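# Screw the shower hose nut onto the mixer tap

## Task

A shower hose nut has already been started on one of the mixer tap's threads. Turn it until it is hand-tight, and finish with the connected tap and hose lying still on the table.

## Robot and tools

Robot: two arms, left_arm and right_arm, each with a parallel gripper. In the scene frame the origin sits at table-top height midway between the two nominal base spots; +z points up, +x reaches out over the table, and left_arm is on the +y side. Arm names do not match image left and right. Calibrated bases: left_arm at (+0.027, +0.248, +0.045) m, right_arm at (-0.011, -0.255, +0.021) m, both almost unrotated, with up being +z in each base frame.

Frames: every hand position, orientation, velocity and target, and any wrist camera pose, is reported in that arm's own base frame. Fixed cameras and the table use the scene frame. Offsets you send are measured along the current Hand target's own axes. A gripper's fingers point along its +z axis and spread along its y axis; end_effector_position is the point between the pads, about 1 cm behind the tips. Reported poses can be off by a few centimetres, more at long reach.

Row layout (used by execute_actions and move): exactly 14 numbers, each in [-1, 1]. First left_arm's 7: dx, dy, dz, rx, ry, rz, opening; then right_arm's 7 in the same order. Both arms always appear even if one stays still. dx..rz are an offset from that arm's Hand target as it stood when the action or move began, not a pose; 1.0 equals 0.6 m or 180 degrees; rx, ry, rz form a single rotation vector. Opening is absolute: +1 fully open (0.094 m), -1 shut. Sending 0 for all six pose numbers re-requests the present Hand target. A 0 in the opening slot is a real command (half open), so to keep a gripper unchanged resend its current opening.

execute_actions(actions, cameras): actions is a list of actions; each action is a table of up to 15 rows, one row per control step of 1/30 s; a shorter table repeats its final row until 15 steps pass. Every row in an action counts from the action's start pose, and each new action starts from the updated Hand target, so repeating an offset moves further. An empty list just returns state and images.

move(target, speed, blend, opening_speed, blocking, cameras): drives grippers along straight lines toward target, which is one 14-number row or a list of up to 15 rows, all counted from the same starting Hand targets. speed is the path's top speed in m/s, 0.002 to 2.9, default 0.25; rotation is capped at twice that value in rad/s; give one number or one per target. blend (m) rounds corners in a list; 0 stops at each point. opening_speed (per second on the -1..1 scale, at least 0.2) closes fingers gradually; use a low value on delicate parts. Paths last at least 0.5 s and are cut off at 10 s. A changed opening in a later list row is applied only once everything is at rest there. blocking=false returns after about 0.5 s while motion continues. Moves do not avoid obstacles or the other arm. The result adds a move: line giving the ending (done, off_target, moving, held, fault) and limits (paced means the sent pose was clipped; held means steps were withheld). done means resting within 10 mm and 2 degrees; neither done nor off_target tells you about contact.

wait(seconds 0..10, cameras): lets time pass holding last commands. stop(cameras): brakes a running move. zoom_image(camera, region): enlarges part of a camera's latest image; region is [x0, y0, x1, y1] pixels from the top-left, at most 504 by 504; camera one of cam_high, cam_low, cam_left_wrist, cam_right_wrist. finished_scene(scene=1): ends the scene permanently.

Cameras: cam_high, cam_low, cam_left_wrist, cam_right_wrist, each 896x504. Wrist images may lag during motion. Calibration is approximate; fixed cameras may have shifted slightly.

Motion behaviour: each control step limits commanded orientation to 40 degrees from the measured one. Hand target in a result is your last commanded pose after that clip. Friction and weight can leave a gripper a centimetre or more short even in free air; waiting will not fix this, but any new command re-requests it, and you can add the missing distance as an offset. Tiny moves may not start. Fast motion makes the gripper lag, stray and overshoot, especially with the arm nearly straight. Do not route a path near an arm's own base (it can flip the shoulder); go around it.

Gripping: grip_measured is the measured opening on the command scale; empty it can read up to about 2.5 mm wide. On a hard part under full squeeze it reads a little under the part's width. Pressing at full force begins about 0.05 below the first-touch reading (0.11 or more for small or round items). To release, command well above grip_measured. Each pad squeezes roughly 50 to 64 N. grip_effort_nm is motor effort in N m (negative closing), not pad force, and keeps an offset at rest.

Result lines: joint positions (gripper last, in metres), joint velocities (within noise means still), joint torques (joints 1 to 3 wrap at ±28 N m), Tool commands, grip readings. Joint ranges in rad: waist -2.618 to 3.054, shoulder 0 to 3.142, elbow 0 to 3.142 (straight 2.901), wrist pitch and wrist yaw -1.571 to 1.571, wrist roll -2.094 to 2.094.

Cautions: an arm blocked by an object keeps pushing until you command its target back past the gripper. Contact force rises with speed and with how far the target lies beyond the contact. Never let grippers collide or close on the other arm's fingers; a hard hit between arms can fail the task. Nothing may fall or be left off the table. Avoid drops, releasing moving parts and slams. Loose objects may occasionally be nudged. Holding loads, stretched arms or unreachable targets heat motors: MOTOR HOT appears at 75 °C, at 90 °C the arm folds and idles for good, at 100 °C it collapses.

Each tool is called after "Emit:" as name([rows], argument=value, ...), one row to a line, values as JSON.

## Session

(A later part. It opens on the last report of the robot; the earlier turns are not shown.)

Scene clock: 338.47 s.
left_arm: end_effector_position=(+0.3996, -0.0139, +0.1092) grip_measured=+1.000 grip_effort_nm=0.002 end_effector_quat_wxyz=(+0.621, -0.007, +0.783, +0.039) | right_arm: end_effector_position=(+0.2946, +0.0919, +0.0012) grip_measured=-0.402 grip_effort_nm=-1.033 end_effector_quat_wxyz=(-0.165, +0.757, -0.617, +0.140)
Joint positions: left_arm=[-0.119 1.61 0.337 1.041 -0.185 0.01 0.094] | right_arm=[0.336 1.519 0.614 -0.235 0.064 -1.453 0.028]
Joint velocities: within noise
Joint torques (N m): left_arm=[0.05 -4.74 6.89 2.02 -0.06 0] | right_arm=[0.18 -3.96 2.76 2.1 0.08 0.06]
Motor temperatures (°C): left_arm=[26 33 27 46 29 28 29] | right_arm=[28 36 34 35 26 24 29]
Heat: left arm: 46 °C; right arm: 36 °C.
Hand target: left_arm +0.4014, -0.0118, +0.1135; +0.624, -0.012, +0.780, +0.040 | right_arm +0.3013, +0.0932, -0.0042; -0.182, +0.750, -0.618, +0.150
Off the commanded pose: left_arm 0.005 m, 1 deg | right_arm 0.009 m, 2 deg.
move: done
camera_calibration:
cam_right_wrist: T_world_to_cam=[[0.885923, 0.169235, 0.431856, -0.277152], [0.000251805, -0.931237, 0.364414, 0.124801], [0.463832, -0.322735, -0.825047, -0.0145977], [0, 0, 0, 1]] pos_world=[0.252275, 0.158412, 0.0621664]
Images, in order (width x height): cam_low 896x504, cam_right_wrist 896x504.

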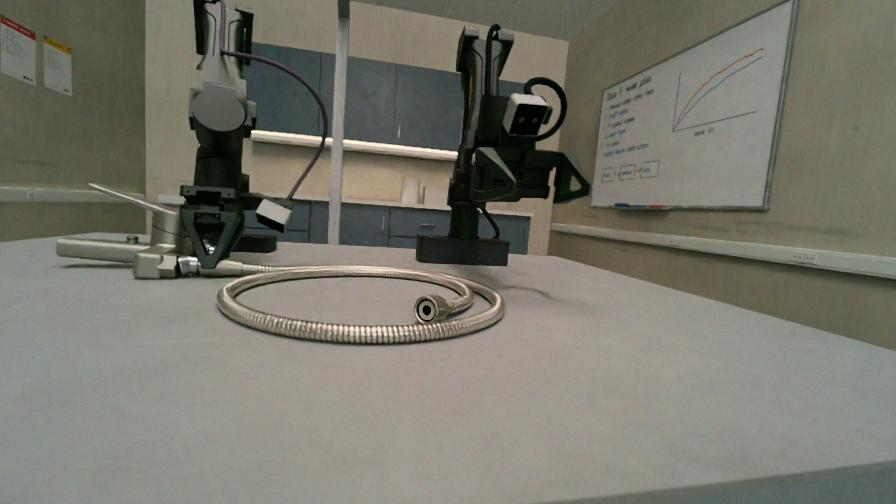

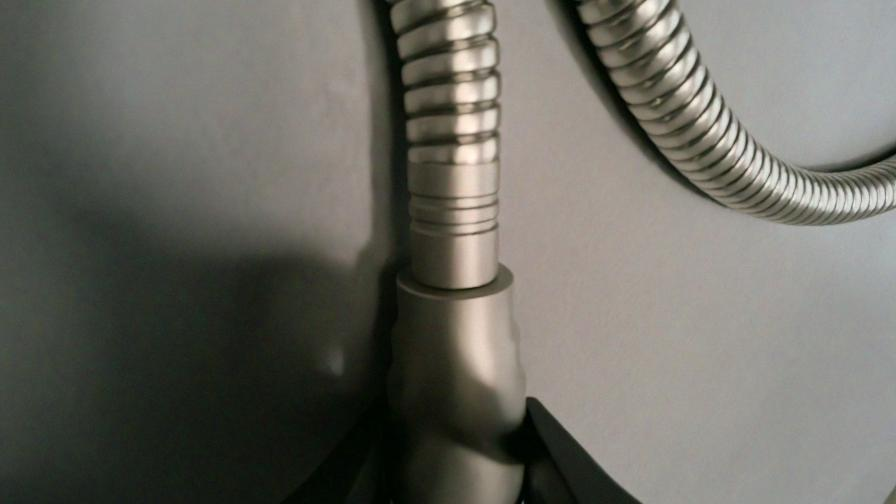

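Emit:
move(target=[0,0,0,0,0,0,1,0,0,0,0,0,0,-0.05], opening_speed=0.2, cameras=["cam_low","cam_right_wrist"])

Emit:
zoom_image(camera="cam_low", region=[30, 180, 330, 300])

Scene clock: 364.63 s.
left_arm: end_effector_position=(+0.3996, -0.0139, +0.1092) grip_measured=+1.000 grip_effort_nm=0.007 end_effector_quat_wxyz=(+0.621, -0.007, +0.783, +0.039) | right_arm: end_effector_position=(+0.3030, +0.0926, +0.0033) grip_measured=-0.053 grip_effort_nm=0.154 end_effector_quat_wxyz=(-0.181, +0.752, -0.614, +0.155)
Joint positions: left_arm=[-0.119 1.61 0.337 1.041 -0.185 0.01 0.094] | right_arm=[0.334 1.521 0.6 -0.174 0.073 -1.456 0.044]
Joint velocities: within noise
Joint torques (N m): left_arm=[-0.01 -4.89 6.87 2.04 -0.04 -0.01] | right_arm=[0.23 -4.05 3.48 1.57 0.03 0.07]
Motor temperatures (°C): left_arm=[26 33 27 46 29 28 29] | right_arm=[28 34 34 39 26 24 29]
Heat: left arm: 46 °C; right arm: 39 °C.
Hand target: left_arm +0.4014, -0.0118, +0.1135; +0.624, -0.012, +0.780, +0.040 | right_arm +0.3013, +0.0932, -0.0042; -0.182, +0.750, -0.618, +0.150
Off the commanded pose: left_arm 0.005 m, 1 deg | right_arm 0.008 m, 1 deg.
move: done
camera_calibration:
cam_right_wrist: T_world_to_cam=[[0.86535, 0.164093, 0.473542, -0.279043], [-0.019172, -0.933348, 0.358462, 0.130721], [0.500801, -0.319274, -0.804527, -0.0282125], [0, 0, 0, 1]] pos_world=[0.258105, 0.15879, 0.0625828]
Images, in order (width x height): cam_low 896x504, cam_right_wrist 896x504.

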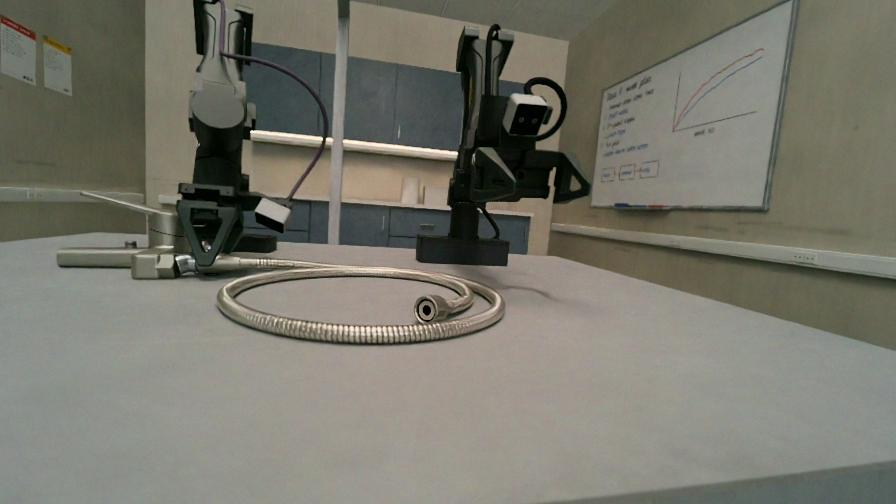

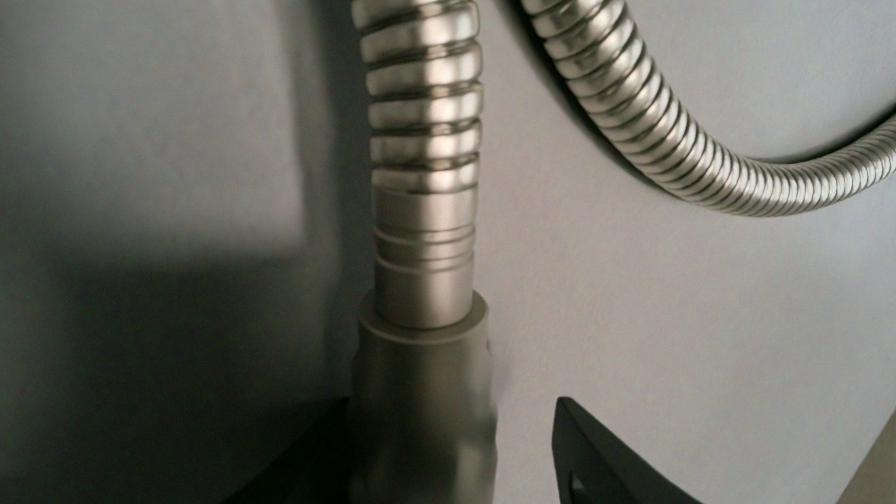

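Scaled by 1.680 from the camera's 896x504 image, which has a finer 1280x720 frame.

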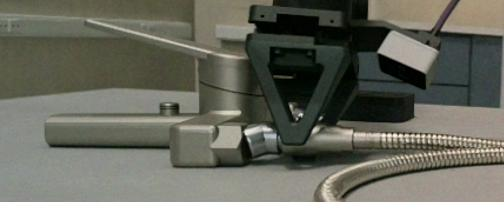

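Emit:
move([
  [0,0,0,0,0,0,1,0.0,-0.045,-0.09,0,0,0,0],
  [0,0,0,0,0,0,1,0.0,-0.080,-0.150,-0.155,0,0,0],
], speed=0.3, cameras=["cam_high","cam_low","cam_right_wrist"])

Emit:
zoom_image(camera="cam_right_wrist", region=[330, 150, 560, 420])

Emit:
zoom_image(camera="cam_low", region=[120, 220, 260, 300])

Scene clock: 383.97 s.
left_arm: end_effector_position=(+0.3996, -0.0139, +0.1092) grip_measured=+1.000 grip_effort_nm=0.007 end_effector_quat_wxyz=(+0.621, -0.007, +0.783, +0.039) | right_arm: end_effector_position=(+0.3003, +0.0922, +0.0966) grip_measured=-0.002 grip_effort_nm=0.129 end_effector_quat_wxyz=(+0.005, +0.772, -0.636, +0.011)
Joint positions: left_arm=[-0.119 1.61 0.337 1.041 -0.185 0.01 0.094] | right_arm=[0.308 1.737 1.361 -1.192 0.024 -1.456 0.047]
Joint velocities: within noise
Joint torques (N m): left_arm=[0.09 -4.79 6.83 2 -0.04 0.01] | right_arm=[-0.61 -6.3 7.21 0.07 -0.17 -0.05]
Motor temperatures (°C): left_arm=[26 32 27 46 29 28 29] | right_arm=[28 33 34 39 26 24 29]
Heat: left arm: 46 °C; right arm: 39 °C.
Hand target: left_arm +0.4014, -0.0118, +0.1135; +0.624, -0.012, +0.780, +0.040 | right_arm +0.3027, +0.0935, +0.0978; +0.005, +0.772, -0.636, -0.003
Off the commanded pose: left_arm 0.005 m, 1 deg | right_arm 0.003 m, 2 deg.
move: done
camera_calibration:
cam_right_wrist: T_world_to_cam=[[0.984037, 0.177126, 0.0172644, -0.31349], [0.153279, -0.892834, 0.423501, 0.0351801], [0.0904272, -0.414095, -0.905731, 0.18981], [0, 0, 0, 1]] pos_world=[0.285929, 0.165537, 0.162431]
Images, in order (width x height): cam_high 896x504, cam_low 896x504, cam_right_wrist 896x504.

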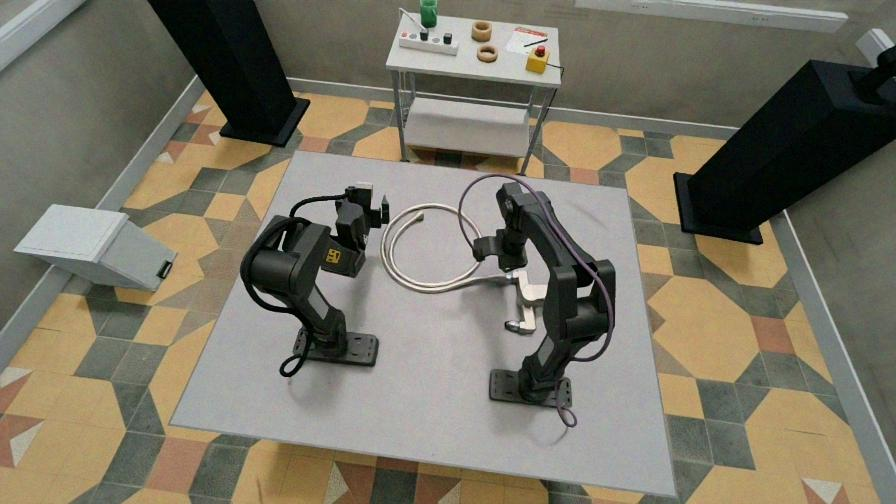

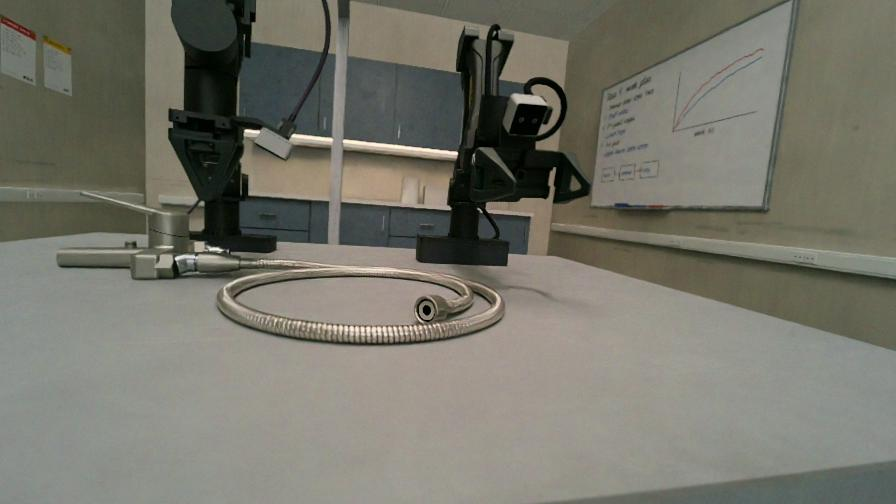

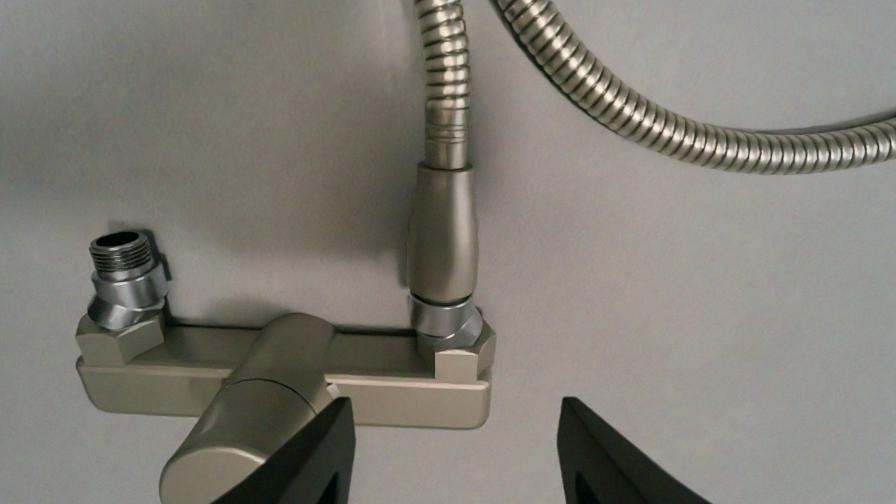

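Scaled by 1.867 from the camera's 896x504 image, which has a finer 1280x720 frame.

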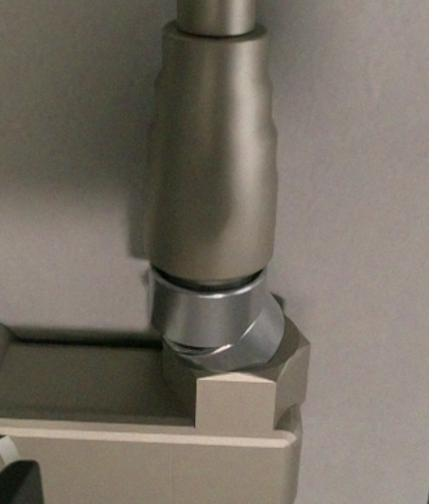

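Scaled by 3.600 from the camera's 896x504 image, which has a finer 1280x720 frame.

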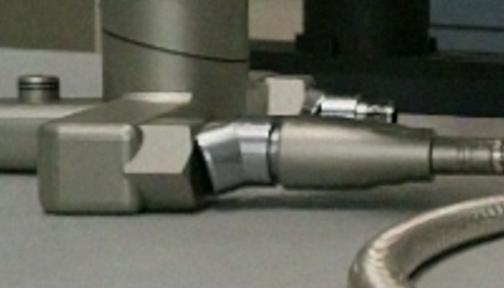

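Emit:
move([
  [0,0,0,0,0,0,1,0,0.0097,0.172,0,0,0.0146,0],
  [0,0,0,0,0,0,1,-0.001,0.0223,0.181,-0.1667,-0.0038,0.0145,0],
  [0,0,0,0,0,0,1,-0.001,0.0223,0.181,-0.1667,-0.0038,0.0145,-0.6],
  [0,0,0,0,0,0,1,0,0.0148,0.181,0.1667,0.0038,0.0145,-0.6],
], speed=0.4, cameras=["cam_low","cam_right_wrist"])

Emit:
zoom_image(camera="cam_low", region=[30, 180, 330, 300])

Scene clock: 439.60 s.
left_arm: end_effector_position=(+0.3996, -0.0139, +0.1092) grip_measured=+1.000 grip_effort_nm=0.007 end_effector_quat_wxyz=(+0.621, -0.007, +0.783, +0.039) | right_arm: end_effector_position=(+0.2939, +0.0928, +0.0006) grip_measured=-0.403 grip_effort_nm=-1.038 end_effector_quat_wxyz=(-0.192, +0.733, -0.631, +0.167)
Joint positions: left_arm=[-0.119 1.61 0.337 1.041 -0.185 0.01 0.094] | right_arm=[0.365 1.484 0.535 -0.119 0.108 -1.382 0.028]
Joint velocities: within noise
Joint torques (N m): left_arm=[0.14 -4.82 6.84 2.01 -0.06 -0.03] | right_arm=[0.13 -2.73 2.63 1.9 0.07 0.04]
Motor temperatures (°C): left_arm=[26 32 27 47 29 28 29] | right_arm=[28 34 35 35 26 24 28]
Heat: left arm: 47 °C; right arm: 35 °C.
Hand target: left_arm +0.4014, -0.0118, +0.1135; +0.624, -0.012, +0.780, +0.040 | right_arm +0.2928, +0.0915, -0.0107; -0.192, +0.732, -0.632, +0.166
Off the commanded pose: left_arm 0.005 m, 1 deg | right_arm 0.011 m, 0 deg.
move: off_target (right_arm); target 3's new opening was sent with right_arm's hand 0.017 m and 4 deg from that target
camera_calibration:
cam_right_wrist: T_world_to_cam=[[0.857955, 0.113421, 0.501048, -0.263025], [-0.0769226, -0.935965, 0.343588, 0.148992], [0.507933, -0.333325, -0.794291, -0.0265673], [0, 0, 0, 1]] pos_world=[0.250619, 0.160428, 0.0594942]
Images, in order (width x height): cam_low 896x504, cam_right_wrist 896x504.

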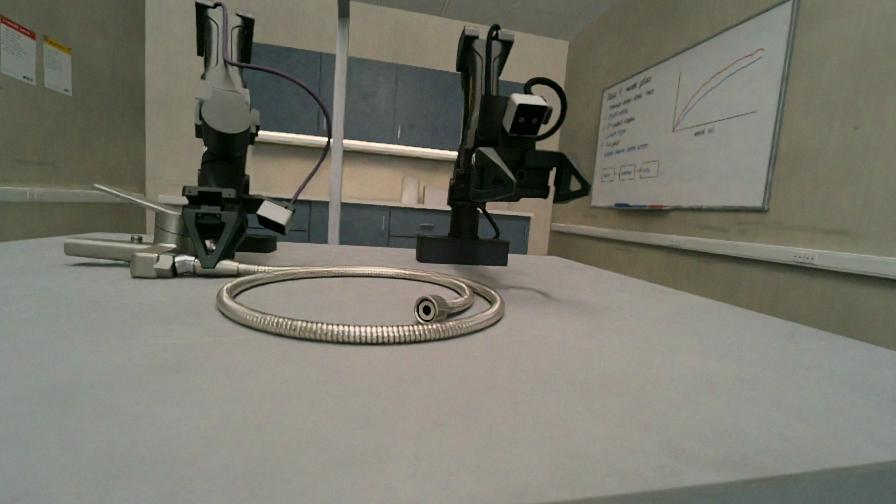

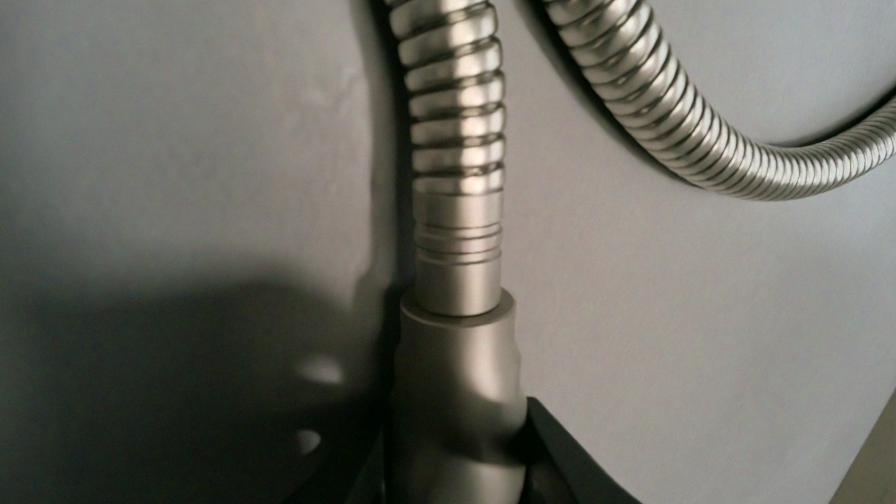

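Scaled by 1.680 from the camera's 896x504 image, which has a finer 1280x720 frame.

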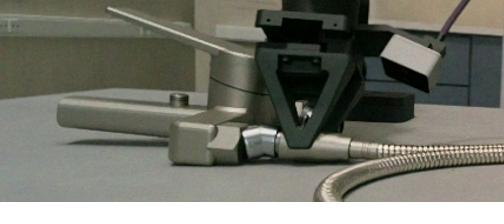

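Emit:
zoom_image(camera="cam_low", region=[50, 210, 270, 300])

Scaled by 2.291 from the camera's 896x504 image, which has a finer 1280x720 frame.

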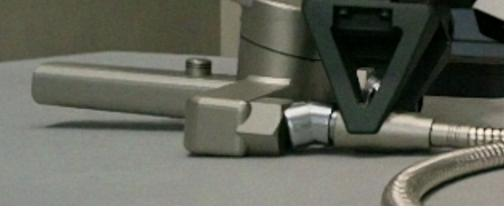

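Emit:
move(target=[0,0,0,0,0,0,1,0,-0.005,-0.0087,0,0,0,-0.6], speed=0.1, cameras=["cam_low"])

Emit:
zoom_image(camera="cam_low", region=[50, 210, 270, 300])

Scene clock: 516.63 s.
left_arm: end_effector_position=(+0.3996, -0.0139, +0.1092) grip_measured=+1.000 grip_effort_nm=0.002 end_effector_quat_wxyz=(+0.621, -0.007, +0.783, +0.039) | right_arm: end_effector_position=(+0.2941, +0.0926, +0.0010) grip_measured=-0.403 grip_effort_nm=-1.038 end_effector_quat_wxyz=(-0.192, +0.732, -0.631, +0.168)
Joint positions: left_arm=[-0.119 1.61 0.337 1.041 -0.185 0.01 0.094] | right_arm=[0.365 1.482 0.535 -0.119 0.11 -1.382 0.028]
Joint velocities: within noise
Joint torques (N m): left_arm=[0.09 -4.86 6.9 2.01 -0.04 0.02] | right_arm=[0.1 -4.15 3.45 1.6 0.08 0.04]
Motor temperatures (°C): left_arm=[26 32 27 47 29 28 29] | right_arm=[28 32 33 39 26 24 30]
Heat: left arm: 47 °C; right arm: 39 °C.
Hand target: left_arm +0.4014, -0.0118, +0.1135; +0.624, -0.012, +0.780, +0.040 | right_arm +0.2929, +0.0915, -0.0047; -0.192, +0.732, -0.632, +0.166
Off the commanded pose: left_arm 0.005 m, 1 deg | right_arm 0.006 m, 0 deg.
move: done
Images, in order (width x height): cam_low 896x504.

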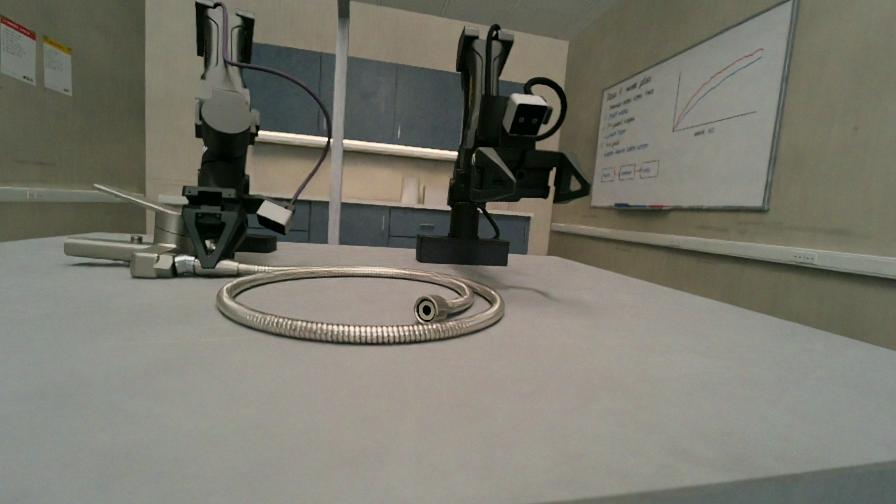

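Scaled by 2.291 from the camera's 896x504 image, which has a finer 1280x720 frame.

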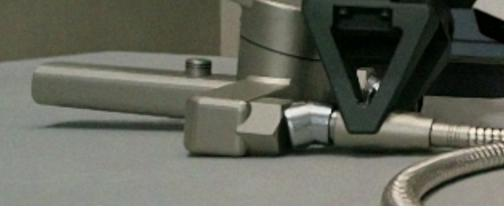

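Emit:
move(target=[0,0,0,0,0,0,1,0,-0.005,-0.0087,0,0,0,-0.6], speed=0.1, cameras=["cam_low"])

Emit:
zoom_image(camera="cam_low", region=[50, 210, 270, 300])

Scene clock: 523.67 s.
left_arm: end_effector_position=(+0.3996, -0.0139, +0.1092) grip_measured=+1.000 grip_effort_nm=0.002 end_effector_quat_wxyz=(+0.621, -0.007, +0.783, +0.039) | right_arm: end_effector_position=(+0.2942, +0.0926, +0.0017) grip_measured=-0.403 grip_effort_nm=-1.033 end_effector_quat_wxyz=(-0.193, +0.732, -0.632, +0.168)
Joint positions: left_arm=[-0.119 1.61 0.337 1.041 -0.185 0.01 0.094] | right_arm=[0.365 1.479 0.535 -0.12 0.11 -1.381 0.028]
Joint velocities: within noise
Joint torques (N m): left_arm=[0.13 -4.89 6.9 2.01 -0.07 0.01] | right_arm=[0.1 -5.33 4.31 1.26 0.07 0.02]
Motor temperatures (°C): left_arm=[26 32 27 47 29 28 29] | right_arm=[28 32 34 39 26 24 30]
Heat: left arm: 47 °C; right arm: 39 °C.
Hand target: left_arm +0.4014, -0.0118, +0.1135; +0.624, -0.012, +0.780, +0.040 | right_arm +0.2929, +0.0915, +0.0013; -0.192, +0.732, -0.632, +0.166
Off the commanded pose: left_arm 0.005 m, 1 deg | right_arm 0.002 m, 0 deg.
move: done
Images, in order (width x height): cam_low 896x504.

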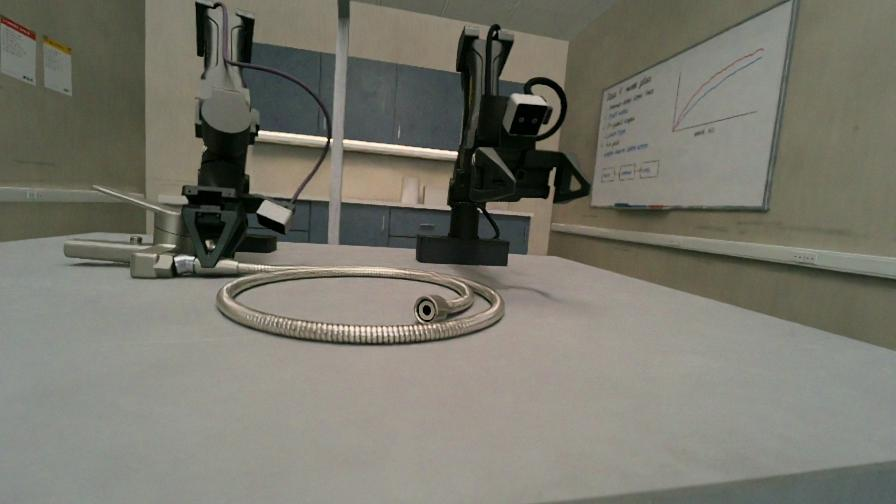

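Scaled by 2.291 from the camera's 896x504 image, which has a finer 1280x720 frame.

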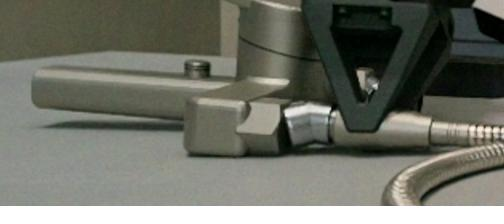

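Emit:
move(target=[0,0,0,0,0,0,1,0,-0.006,-0.0105,0,0,0,-0.6], speed=0.1, cameras=["cam_low"])

Emit:
zoom_image(camera="cam_low", region=[50, 210, 270, 300])

Scene clock: 529.10 s.
left_arm: end_effector_position=(+0.3996, -0.0139, +0.1092) grip_measured=+1.000 grip_effort_nm=-0.002 end_effector_quat_wxyz=(+0.621, -0.007, +0.783, +0.039) | right_arm: end_effector_position=(+0.2937, +0.0922, +0.0028) grip_measured=-0.403 grip_effort_nm=-1.033 end_effector_quat_wxyz=(-0.193, +0.730, -0.634, +0.168)
Joint positions: left_arm=[-0.119 1.61 0.337 1.041 -0.185 0.01 0.094] | right_arm=[0.365 1.473 0.535 -0.126 0.111 -1.374 0.028]
Joint velocities: within noise
Joint torques (N m): left_arm=[0.09 -4.77 6.87 2.03 -0.07 -0.02] | right_arm=[0.14 -6.95 5.45 0.92 0.04 -0.03]
Motor temperatures (°C): left_arm=[26 32 27 47 29 28 29] | right_arm=[28 32 34 38 26 24 30]
Heat: left arm: 47 °C; right arm: 38 °C.
Hand target: left_arm +0.4014, -0.0118, +0.1135; +0.624, -0.012, +0.780, +0.040 | right_arm +0.2930, +0.0916, +0.0086; -0.192, +0.732, -0.632, +0.166
Off the commanded pose: left_arm 0.005 m, 1 deg | right_arm 0.006 m, 0 deg.
move: done
Images, in order (width x height): cam_low 896x504.

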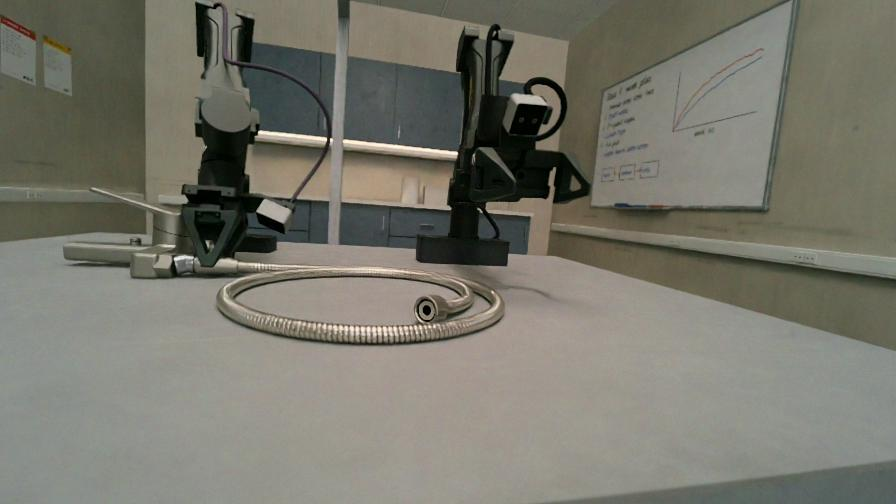

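Scaled by 2.291 from the camera's 896x504 image, which has a finer 1280x720 frame.

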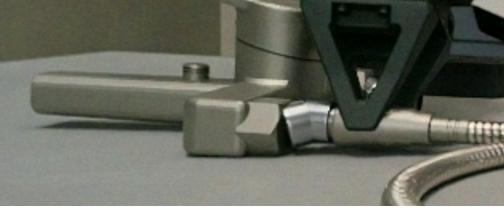

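Emit:
move([
  [0,0,0,0,0,0,1,0,0,0,0,0,0,0],
  [0,0,0,0,0,0,1,0,0.021,0.0198,-0.333,0,0,0],
], speed=0.4, opening_speed=0.6, cameras=["cam_low","cam_right_wrist"])

Emit:
zoom_image(camera="cam_low", region=[50, 210, 270, 300])

Scene clock: 549.97 s.
left_arm: end_effector_position=(+0.3996, -0.0139, +0.1092) grip_measured=+1.000 grip_effort_nm=0.002 end_effector_quat_wxyz=(+0.621, -0.007, +0.783, +0.039) | right_arm: end_effector_position=(+0.2955, +0.0908, +0.0032) grip_measured=-0.002 grip_effort_nm=0.125 end_effector_quat_wxyz=(+0.183, +0.734, -0.637, -0.146)
Joint positions: left_arm=[-0.119 1.61 0.337 1.041 -0.185 0.01 0.094] | right_arm=[0.271 2.266 1.631 -1.407 -0.041 -1.451 0.047]
Joint velocities: within noise
Joint torques (N m): left_arm=[-0.01 -4.79 6.89 2.03 -0.05 0] | right_arm=[-0.53 -7.77 4.08 -0.86 -0.17 -0.08]
Motor temperatures (°C): left_arm=[26 32 27 47 29 28 29] | right_arm=[28 33 35 37 26 24 30]
Heat: left arm: 47 °C; right arm: 37 °C.
Hand target: left_arm +0.4014, -0.0118, +0.1135; +0.624, -0.012, +0.780, +0.040 | right_arm +0.2879, +0.0908, -0.0079; +0.200, +0.730, -0.630, -0.172
Off the commanded pose: left_arm 0.005 m, 1 deg | right_arm 0.014 m, 4 deg.
move: off_target (right_arm)
camera_calibration:
cam_right_wrist: T_world_to_cam=[[0.889324, 0.107341, -0.4445, -0.271179], [0.297213, -0.874419, 0.38348, 0.0300976], [-0.347516, -0.473149, -0.809545, 0.239595], [0, 0, 0, 1]] pos_world=[0.315484, 0.168791, 0.0618816]
Images, in order (width x height): cam_low 896x504, cam_right_wrist 896x504.

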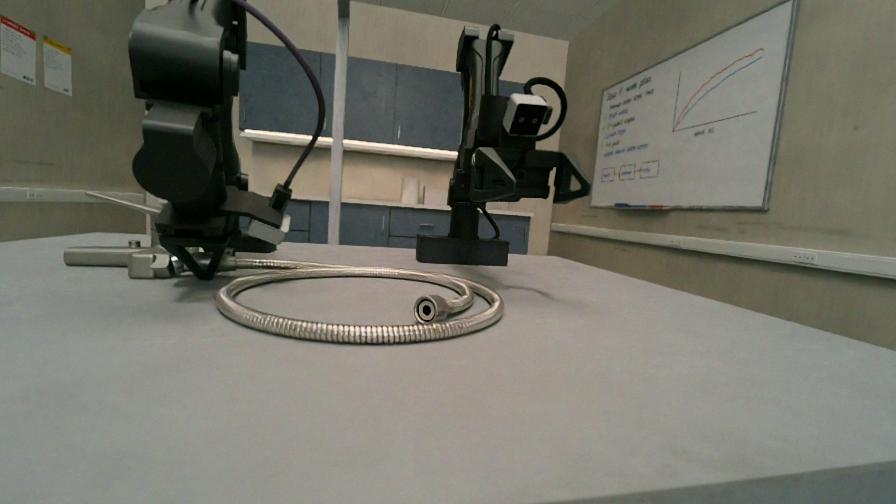

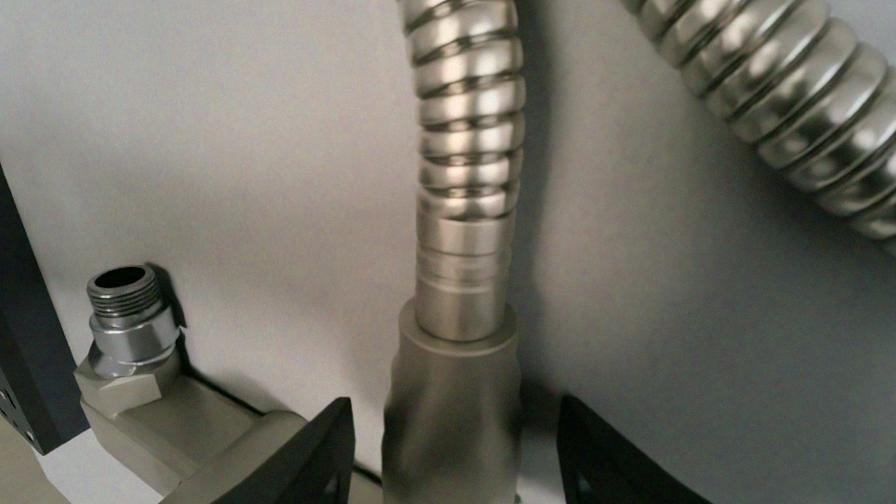

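Scaled by 2.291 from the camera's 896x504 image, which has a finer 1280x720 frame.

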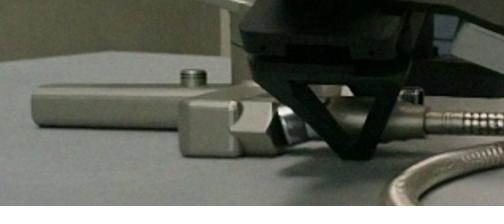

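Emit:
move([
  [0,0,0,0,0,0,1,0,0,0,0,0,0,-0.6],
  [0,0,0,0,0,0,1,0,0.0048,-0.0185,0.34,0,0,-0.6],
], speed=0.5, cameras=["cam_low","cam_right_wrist"])

Emit:
zoom_image(camera="cam_low", region=[50, 210, 270, 300])

Scene clock: 564.40 s.
left_arm: end_effector_position=(+0.3996, -0.0139, +0.1092) grip_measured=+1.000 grip_effort_nm=0.002 end_effector_quat_wxyz=(+0.621, -0.007, +0.783, +0.039) | right_arm: end_effector_position=(+0.2856, +0.0900, +0.0020) grip_measured=-0.403 grip_effort_nm=-1.038 end_effector_quat_wxyz=(-0.181, +0.739, -0.628, +0.164)
Joint positions: left_arm=[-0.119 1.61 0.337 1.041 -0.185 0.01 0.094] | right_arm=[0.368 1.453 0.528 -0.165 0.111 -1.393 0.028]
Joint velocities: within noise
Joint torques (N m): left_arm=[0.16 -4.78 6.83 2.03 -0.06 -0.02] | right_arm=[0.21 -5.08 3.17 1.92 0.1 0.08]
Motor temperatures (°C): left_arm=[26 32 27 47 29 28 29] | right_arm=[28 33 34 37 26 24 30]
Heat: left arm: 47 °C; right arm: 37 °C.
Hand target: left_arm +0.4014, -0.0118, +0.1135; +0.624, -0.012, +0.780, +0.040 | right_arm +0.2910, +0.0913, +0.0031; -0.200, +0.730, -0.630, +0.173
Off the commanded pose: left_arm 0.005 m, 1 deg | right_arm 0.006 m, 3 deg.
move: off_target (right_arm)
camera_calibration:
cam_right_wrist: T_world_to_cam=[[0.865671, 0.13052, 0.483299, -0.260045], [-0.0600747, -0.931354, 0.359125, 0.14002], [0.496996, -0.339919, -0.798405, -0.0184247], [0, 0, 0, 1]] pos_world=[0.242682, 0.158086, 0.0606844]
Images, in order (width x height): cam_low 896x504, cam_right_wrist 896x504.

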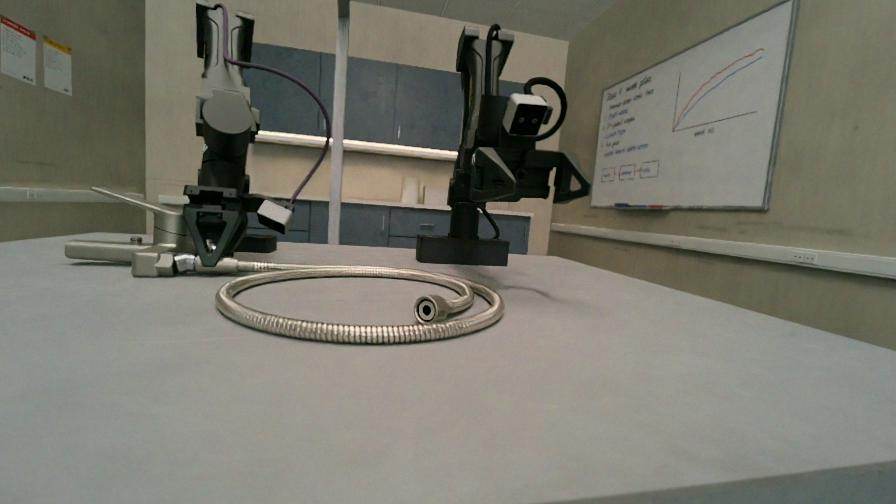

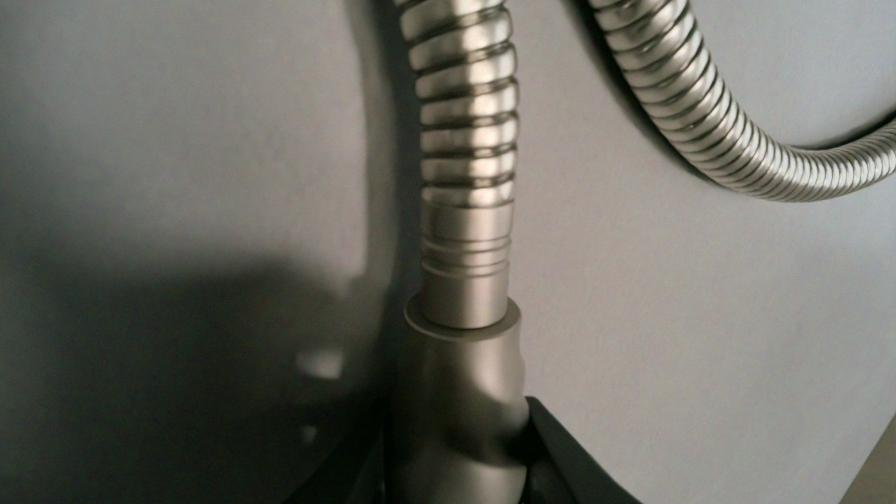

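Scaled by 2.291 from the camera's 896x504 image, which has a finer 1280x720 frame.

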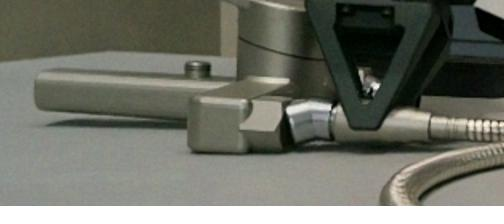

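Emit:
move([
  [0,0,0,0,0,0,1,0,0,0,0,0,0,0],
  [0,0,0,0,0,0,1,0,0.0137,0.0133,-0.34,0,0,0],
  [0,0,0,0,0,0,1,0,0.0137,0.0133,-0.34,0,0,-0.6],
  [0,0,0,0,0,0,1,0,-0.0025,-0.0043,0,0,0,-0.6],
], speed=0.5, cameras=["cam_low","cam_right_wrist"])

Emit:
zoom_image(camera="cam_low", region=[50, 210, 270, 300])

Scene clock: 584.10 s.
left_arm: end_effector_position=(+0.3996, -0.0139, +0.1092) grip_measured=+1.000 grip_effort_nm=0.002 end_effector_quat_wxyz=(+0.621, -0.007, +0.783, +0.039) | right_arm: end_effector_position=(+0.2845, +0.0891, +0.0027) grip_measured=-0.404 grip_effort_nm=-1.038 end_effector_quat_wxyz=(-0.178, +0.739, -0.629, +0.162)
Joint positions: left_arm=[-0.119 1.61 0.337 1.041 -0.185 0.01 0.094] | right_arm=[0.367 1.448 0.531 -0.178 0.111 -1.393 0.028]
Joint velocities: within noise
Joint torques (N m): left_arm=[0.13 -4.83 6.9 2.04 -0.07 0.01] | right_arm=[0.31 -5.5 3.36 1.86 0.11 0.1]
Motor temperatures (°C): left_arm=[26 32 27 48 29 28 29] | right_arm=[28 33 33 38 26 24 30]
Heat: left arm: 48 °C; right arm: 38 °C.
Hand target: left_arm +0.4014, -0.0118, +0.1135; +0.624, -0.012, +0.780, +0.040 | right_arm +0.2910, +0.0913, +0.0061; -0.200, +0.730, -0.630, +0.173
Off the commanded pose: left_arm 0.005 m, 1 deg | right_arm 0.008 m, 3 deg.
move: off_target (right_arm); target 3's new opening was sent with right_arm's hand 0.014 m and 4 deg from that target
camera_calibration:
cam_right_wrist: T_world_to_cam=[[0.868613, 0.13024, 0.478068, -0.260099], [-0.059498, -0.93044, 0.361582, 0.138614], [0.491906, -0.342519, -0.800443, -0.0159195], [0, 0, 0, 1]] pos_world=[0.242004, 0.157394, 0.0614822]
Images, in order (width x height): cam_low 896x504, cam_right_wrist 896x504.

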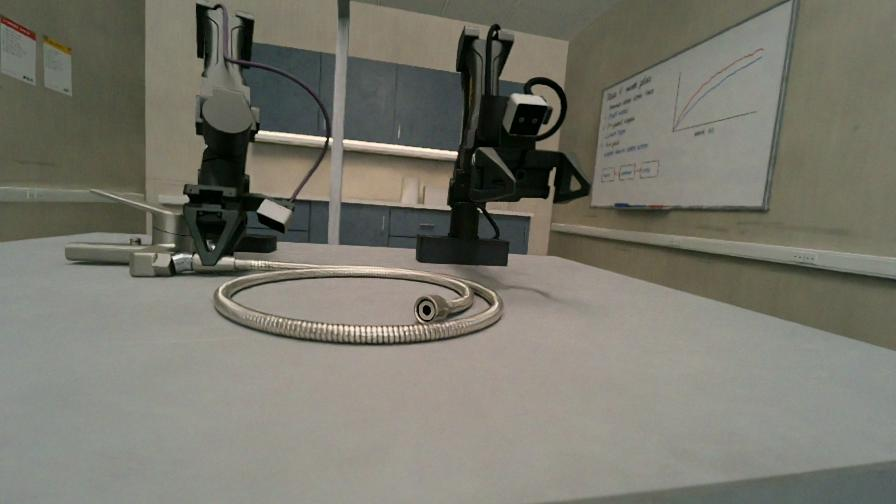

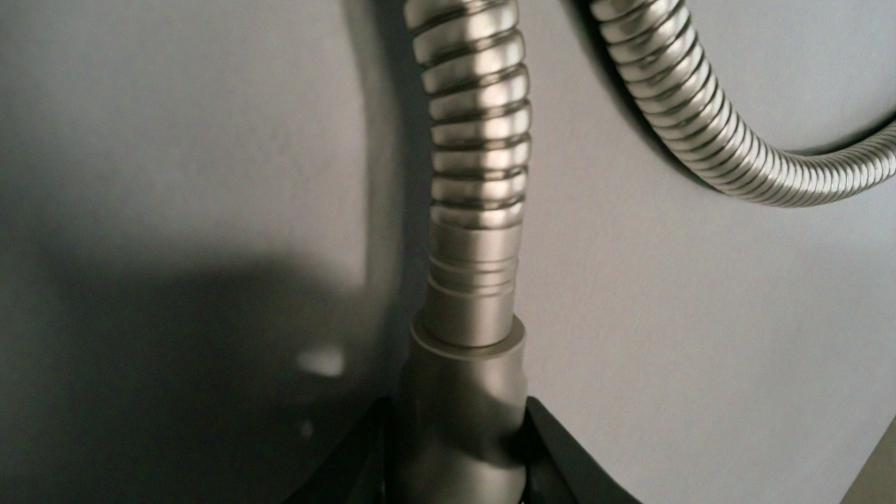

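Scaled by 2.291 from the camera's 896x504 image, which has a finer 1280x720 frame.

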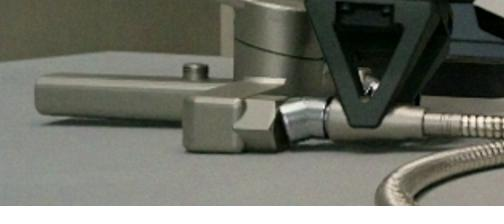

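Emit:
move([
  [0,0,0,0,0,0,1,0,0,0,0,0,0,0],
  [0,0,0,0,0,0,1,0.011,0.0162,0.0176,-0.34,0,0,0],
  [0,0,0,0,0,0,1,0.011,0.0162,0.0176,-0.34,0,0,-0.6],
  [0,0,0,0,0,0,1,0.011,-0.0,0,0,0,0,-0.6],
], speed=0.5, cameras=["cam_low","cam_right_wrist"])

Emit:
zoom_image(camera="cam_low", region=[50, 210, 270, 300])

Scene clock: 596.33 s.
left_arm: end_effector_position=(+0.3996, -0.0139, +0.1092) grip_measured=+1.000 grip_effort_nm=0.002 end_effector_quat_wxyz=(+0.621, -0.007, +0.783, +0.039) | right_arm: end_effector_position=(+0.2848, +0.0848, +0.0038) grip_measured=-0.416 grip_effort_nm=-1.043 end_effector_quat_wxyz=(-0.181, +0.741, -0.627, +0.158)
Joint positions: left_arm=[-0.119 1.61 0.337 1.041 -0.185 0.01 0.094] | right_arm=[0.339 1.438 0.528 -0.183 0.088 -1.419 0.027]
Joint velocities: within noise
Joint torques (N m): left_arm=[0.09 -4.77 6.89 2.02 -0.06 0] | right_arm=[0.2 -5.12 3.26 1.94 0.11 0.1]
Motor temperatures (°C): left_arm=[26 32 27 48 29 28 29] | right_arm=[28 33 33 38 26 24 30]
Heat: left arm: 48 °C; right arm: 38 °C.
Hand target: left_arm +0.4014, -0.0118, +0.1135; +0.624, -0.012, +0.780, +0.040 | right_arm +0.2919, +0.0847, +0.0061; -0.200, +0.730, -0.630, +0.173
Off the commanded pose: left_arm 0.005 m, 1 deg | right_arm 0.008 m, 3 deg.
move: off_target (right_arm); target 3's new opening was sent with right_arm's hand 0.015 m and 4 deg from that target
camera_calibration:
cam_right_wrist: T_world_to_cam=[[0.869037, 0.131532, 0.476942, -0.26054], [-0.0530151, -0.933705, 0.354097, 0.132685], [0.491898, -0.333009, -0.804451, -0.0173951], [0, 0, 0, 1]] pos_world=[0.24201, 0.152366, 0.0632856]
Images, in order (width x height): cam_low 896x504, cam_right_wrist 896x504.

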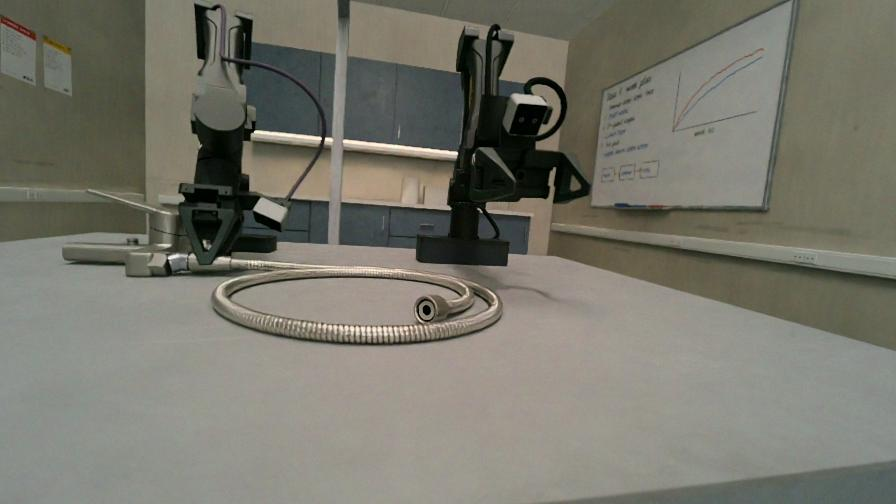

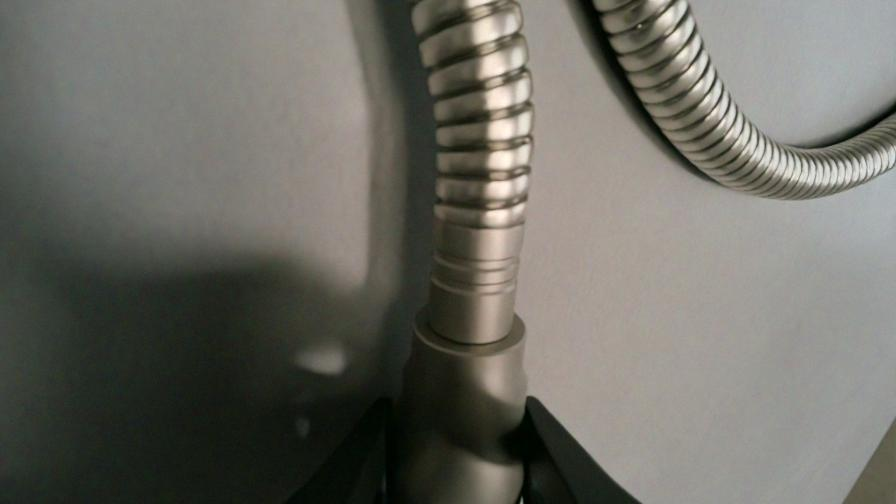

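Scaled by 2.291 from the camera's 896x504 image, which has a finer 1280x720 frame.

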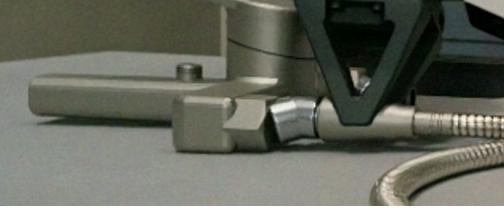

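Emit:
move([
  [0,0,0,0,0,0,1,0,0,0,0,0,0,0],
  [0,0,0,0,0,0,1,0.0,-0.045,-0.09,0,0,0,0],
  [0,0,0,0,0,0,1,0.0,-0.080,-0.130,-0.155,0,0,0],
], speed=0.4, cameras=["cam_low","cam_right_wrist"])

Emit:
zoom_image(camera="cam_right_wrist", region=[330, 180, 560, 450])

Emit:
zoom_image(camera="cam_low", region=[120, 220, 260, 300])

Scene clock: 608.87 s.
left_arm: end_effector_position=(+0.3996, -0.0139, +0.1092) grip_measured=+1.000 grip_effort_nm=0.002 end_effector_quat_wxyz=(+0.621, -0.007, +0.783, +0.039) | right_arm: end_effector_position=(+0.2909, +0.0834, +0.0950) grip_measured=-0.003 grip_effort_nm=0.139 end_effector_quat_wxyz=(-0.016, +0.756, -0.653, +0.029)
Joint positions: left_arm=[-0.119 1.61 0.337 1.041 -0.185 0.01 0.094] | right_arm=[0.294 1.643 1.248 -1.117 0.031 -1.423 0.047]
Joint velocities: within noise
Joint torques (N m): left_arm=[0.17 -4.71 6.84 2.01 -0.04 0] | right_arm=[-0.66 -5.64 7.35 0.18 -0.16 -0.04]
Motor temperatures (°C): left_arm=[26 32 27 48 29 28 29] | right_arm=[28 33 34 39 26 24 30]
Heat: left arm: 48 °C; right arm: 39 °C.
Hand target: left_arm +0.4014, -0.0118, +0.1135; +0.624, -0.012, +0.780, +0.040 | right_arm +0.2935, +0.0851, +0.0976; -0.018, +0.757, -0.653, +0.016
Off the commanded pose: left_arm 0.005 m, 1 deg | right_arm 0.004 m, 1 deg.
move: done
camera_calibration:
cam_right_wrist: T_world_to_cam=[[0.988647, 0.130974, 0.0736432, -0.305522], [0.0882405, -0.902775, 0.420964, 0.0493988], [0.121619, -0.409687, -0.904083, 0.176015], [0, 0, 0, 1]] pos_world=[0.276288, 0.156722, 0.160836]
Images, in order (width x height): cam_low 896x504, cam_right_wrist 896x504.

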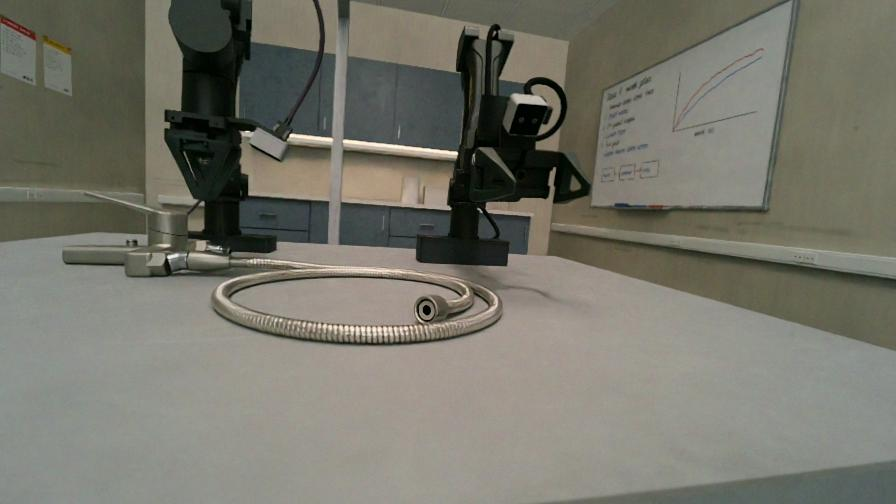

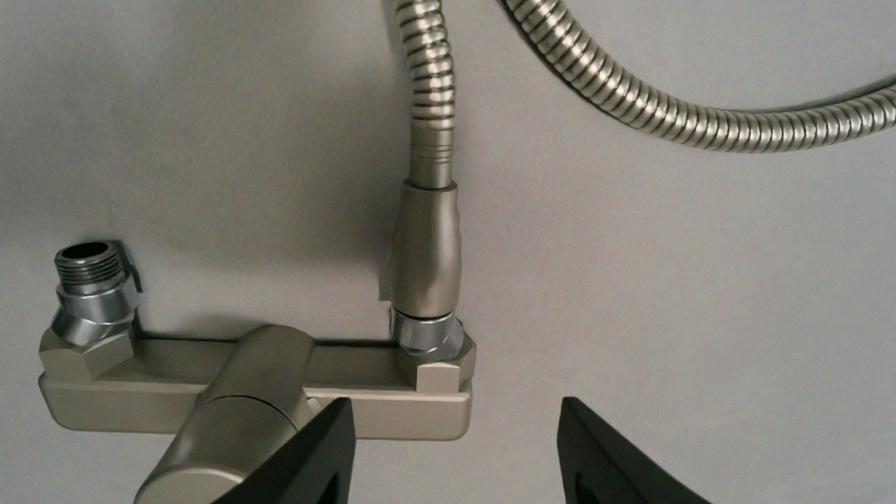

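Scaled by 1.867 from the camera's 896x504 image, which has a finer 1280x720 frame.

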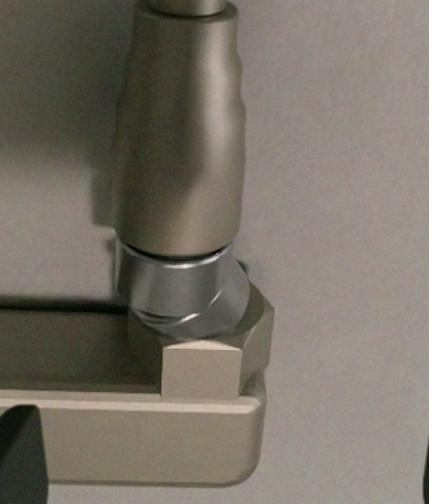

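Scaled by 3.600 from the camera's 896x504 image, which has a finer 1280x720 frame.

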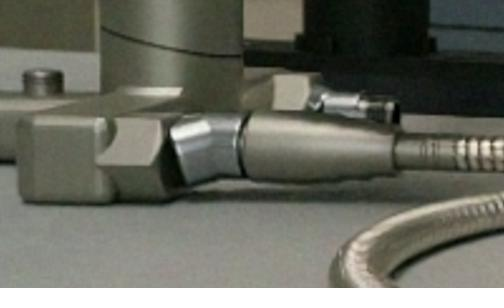

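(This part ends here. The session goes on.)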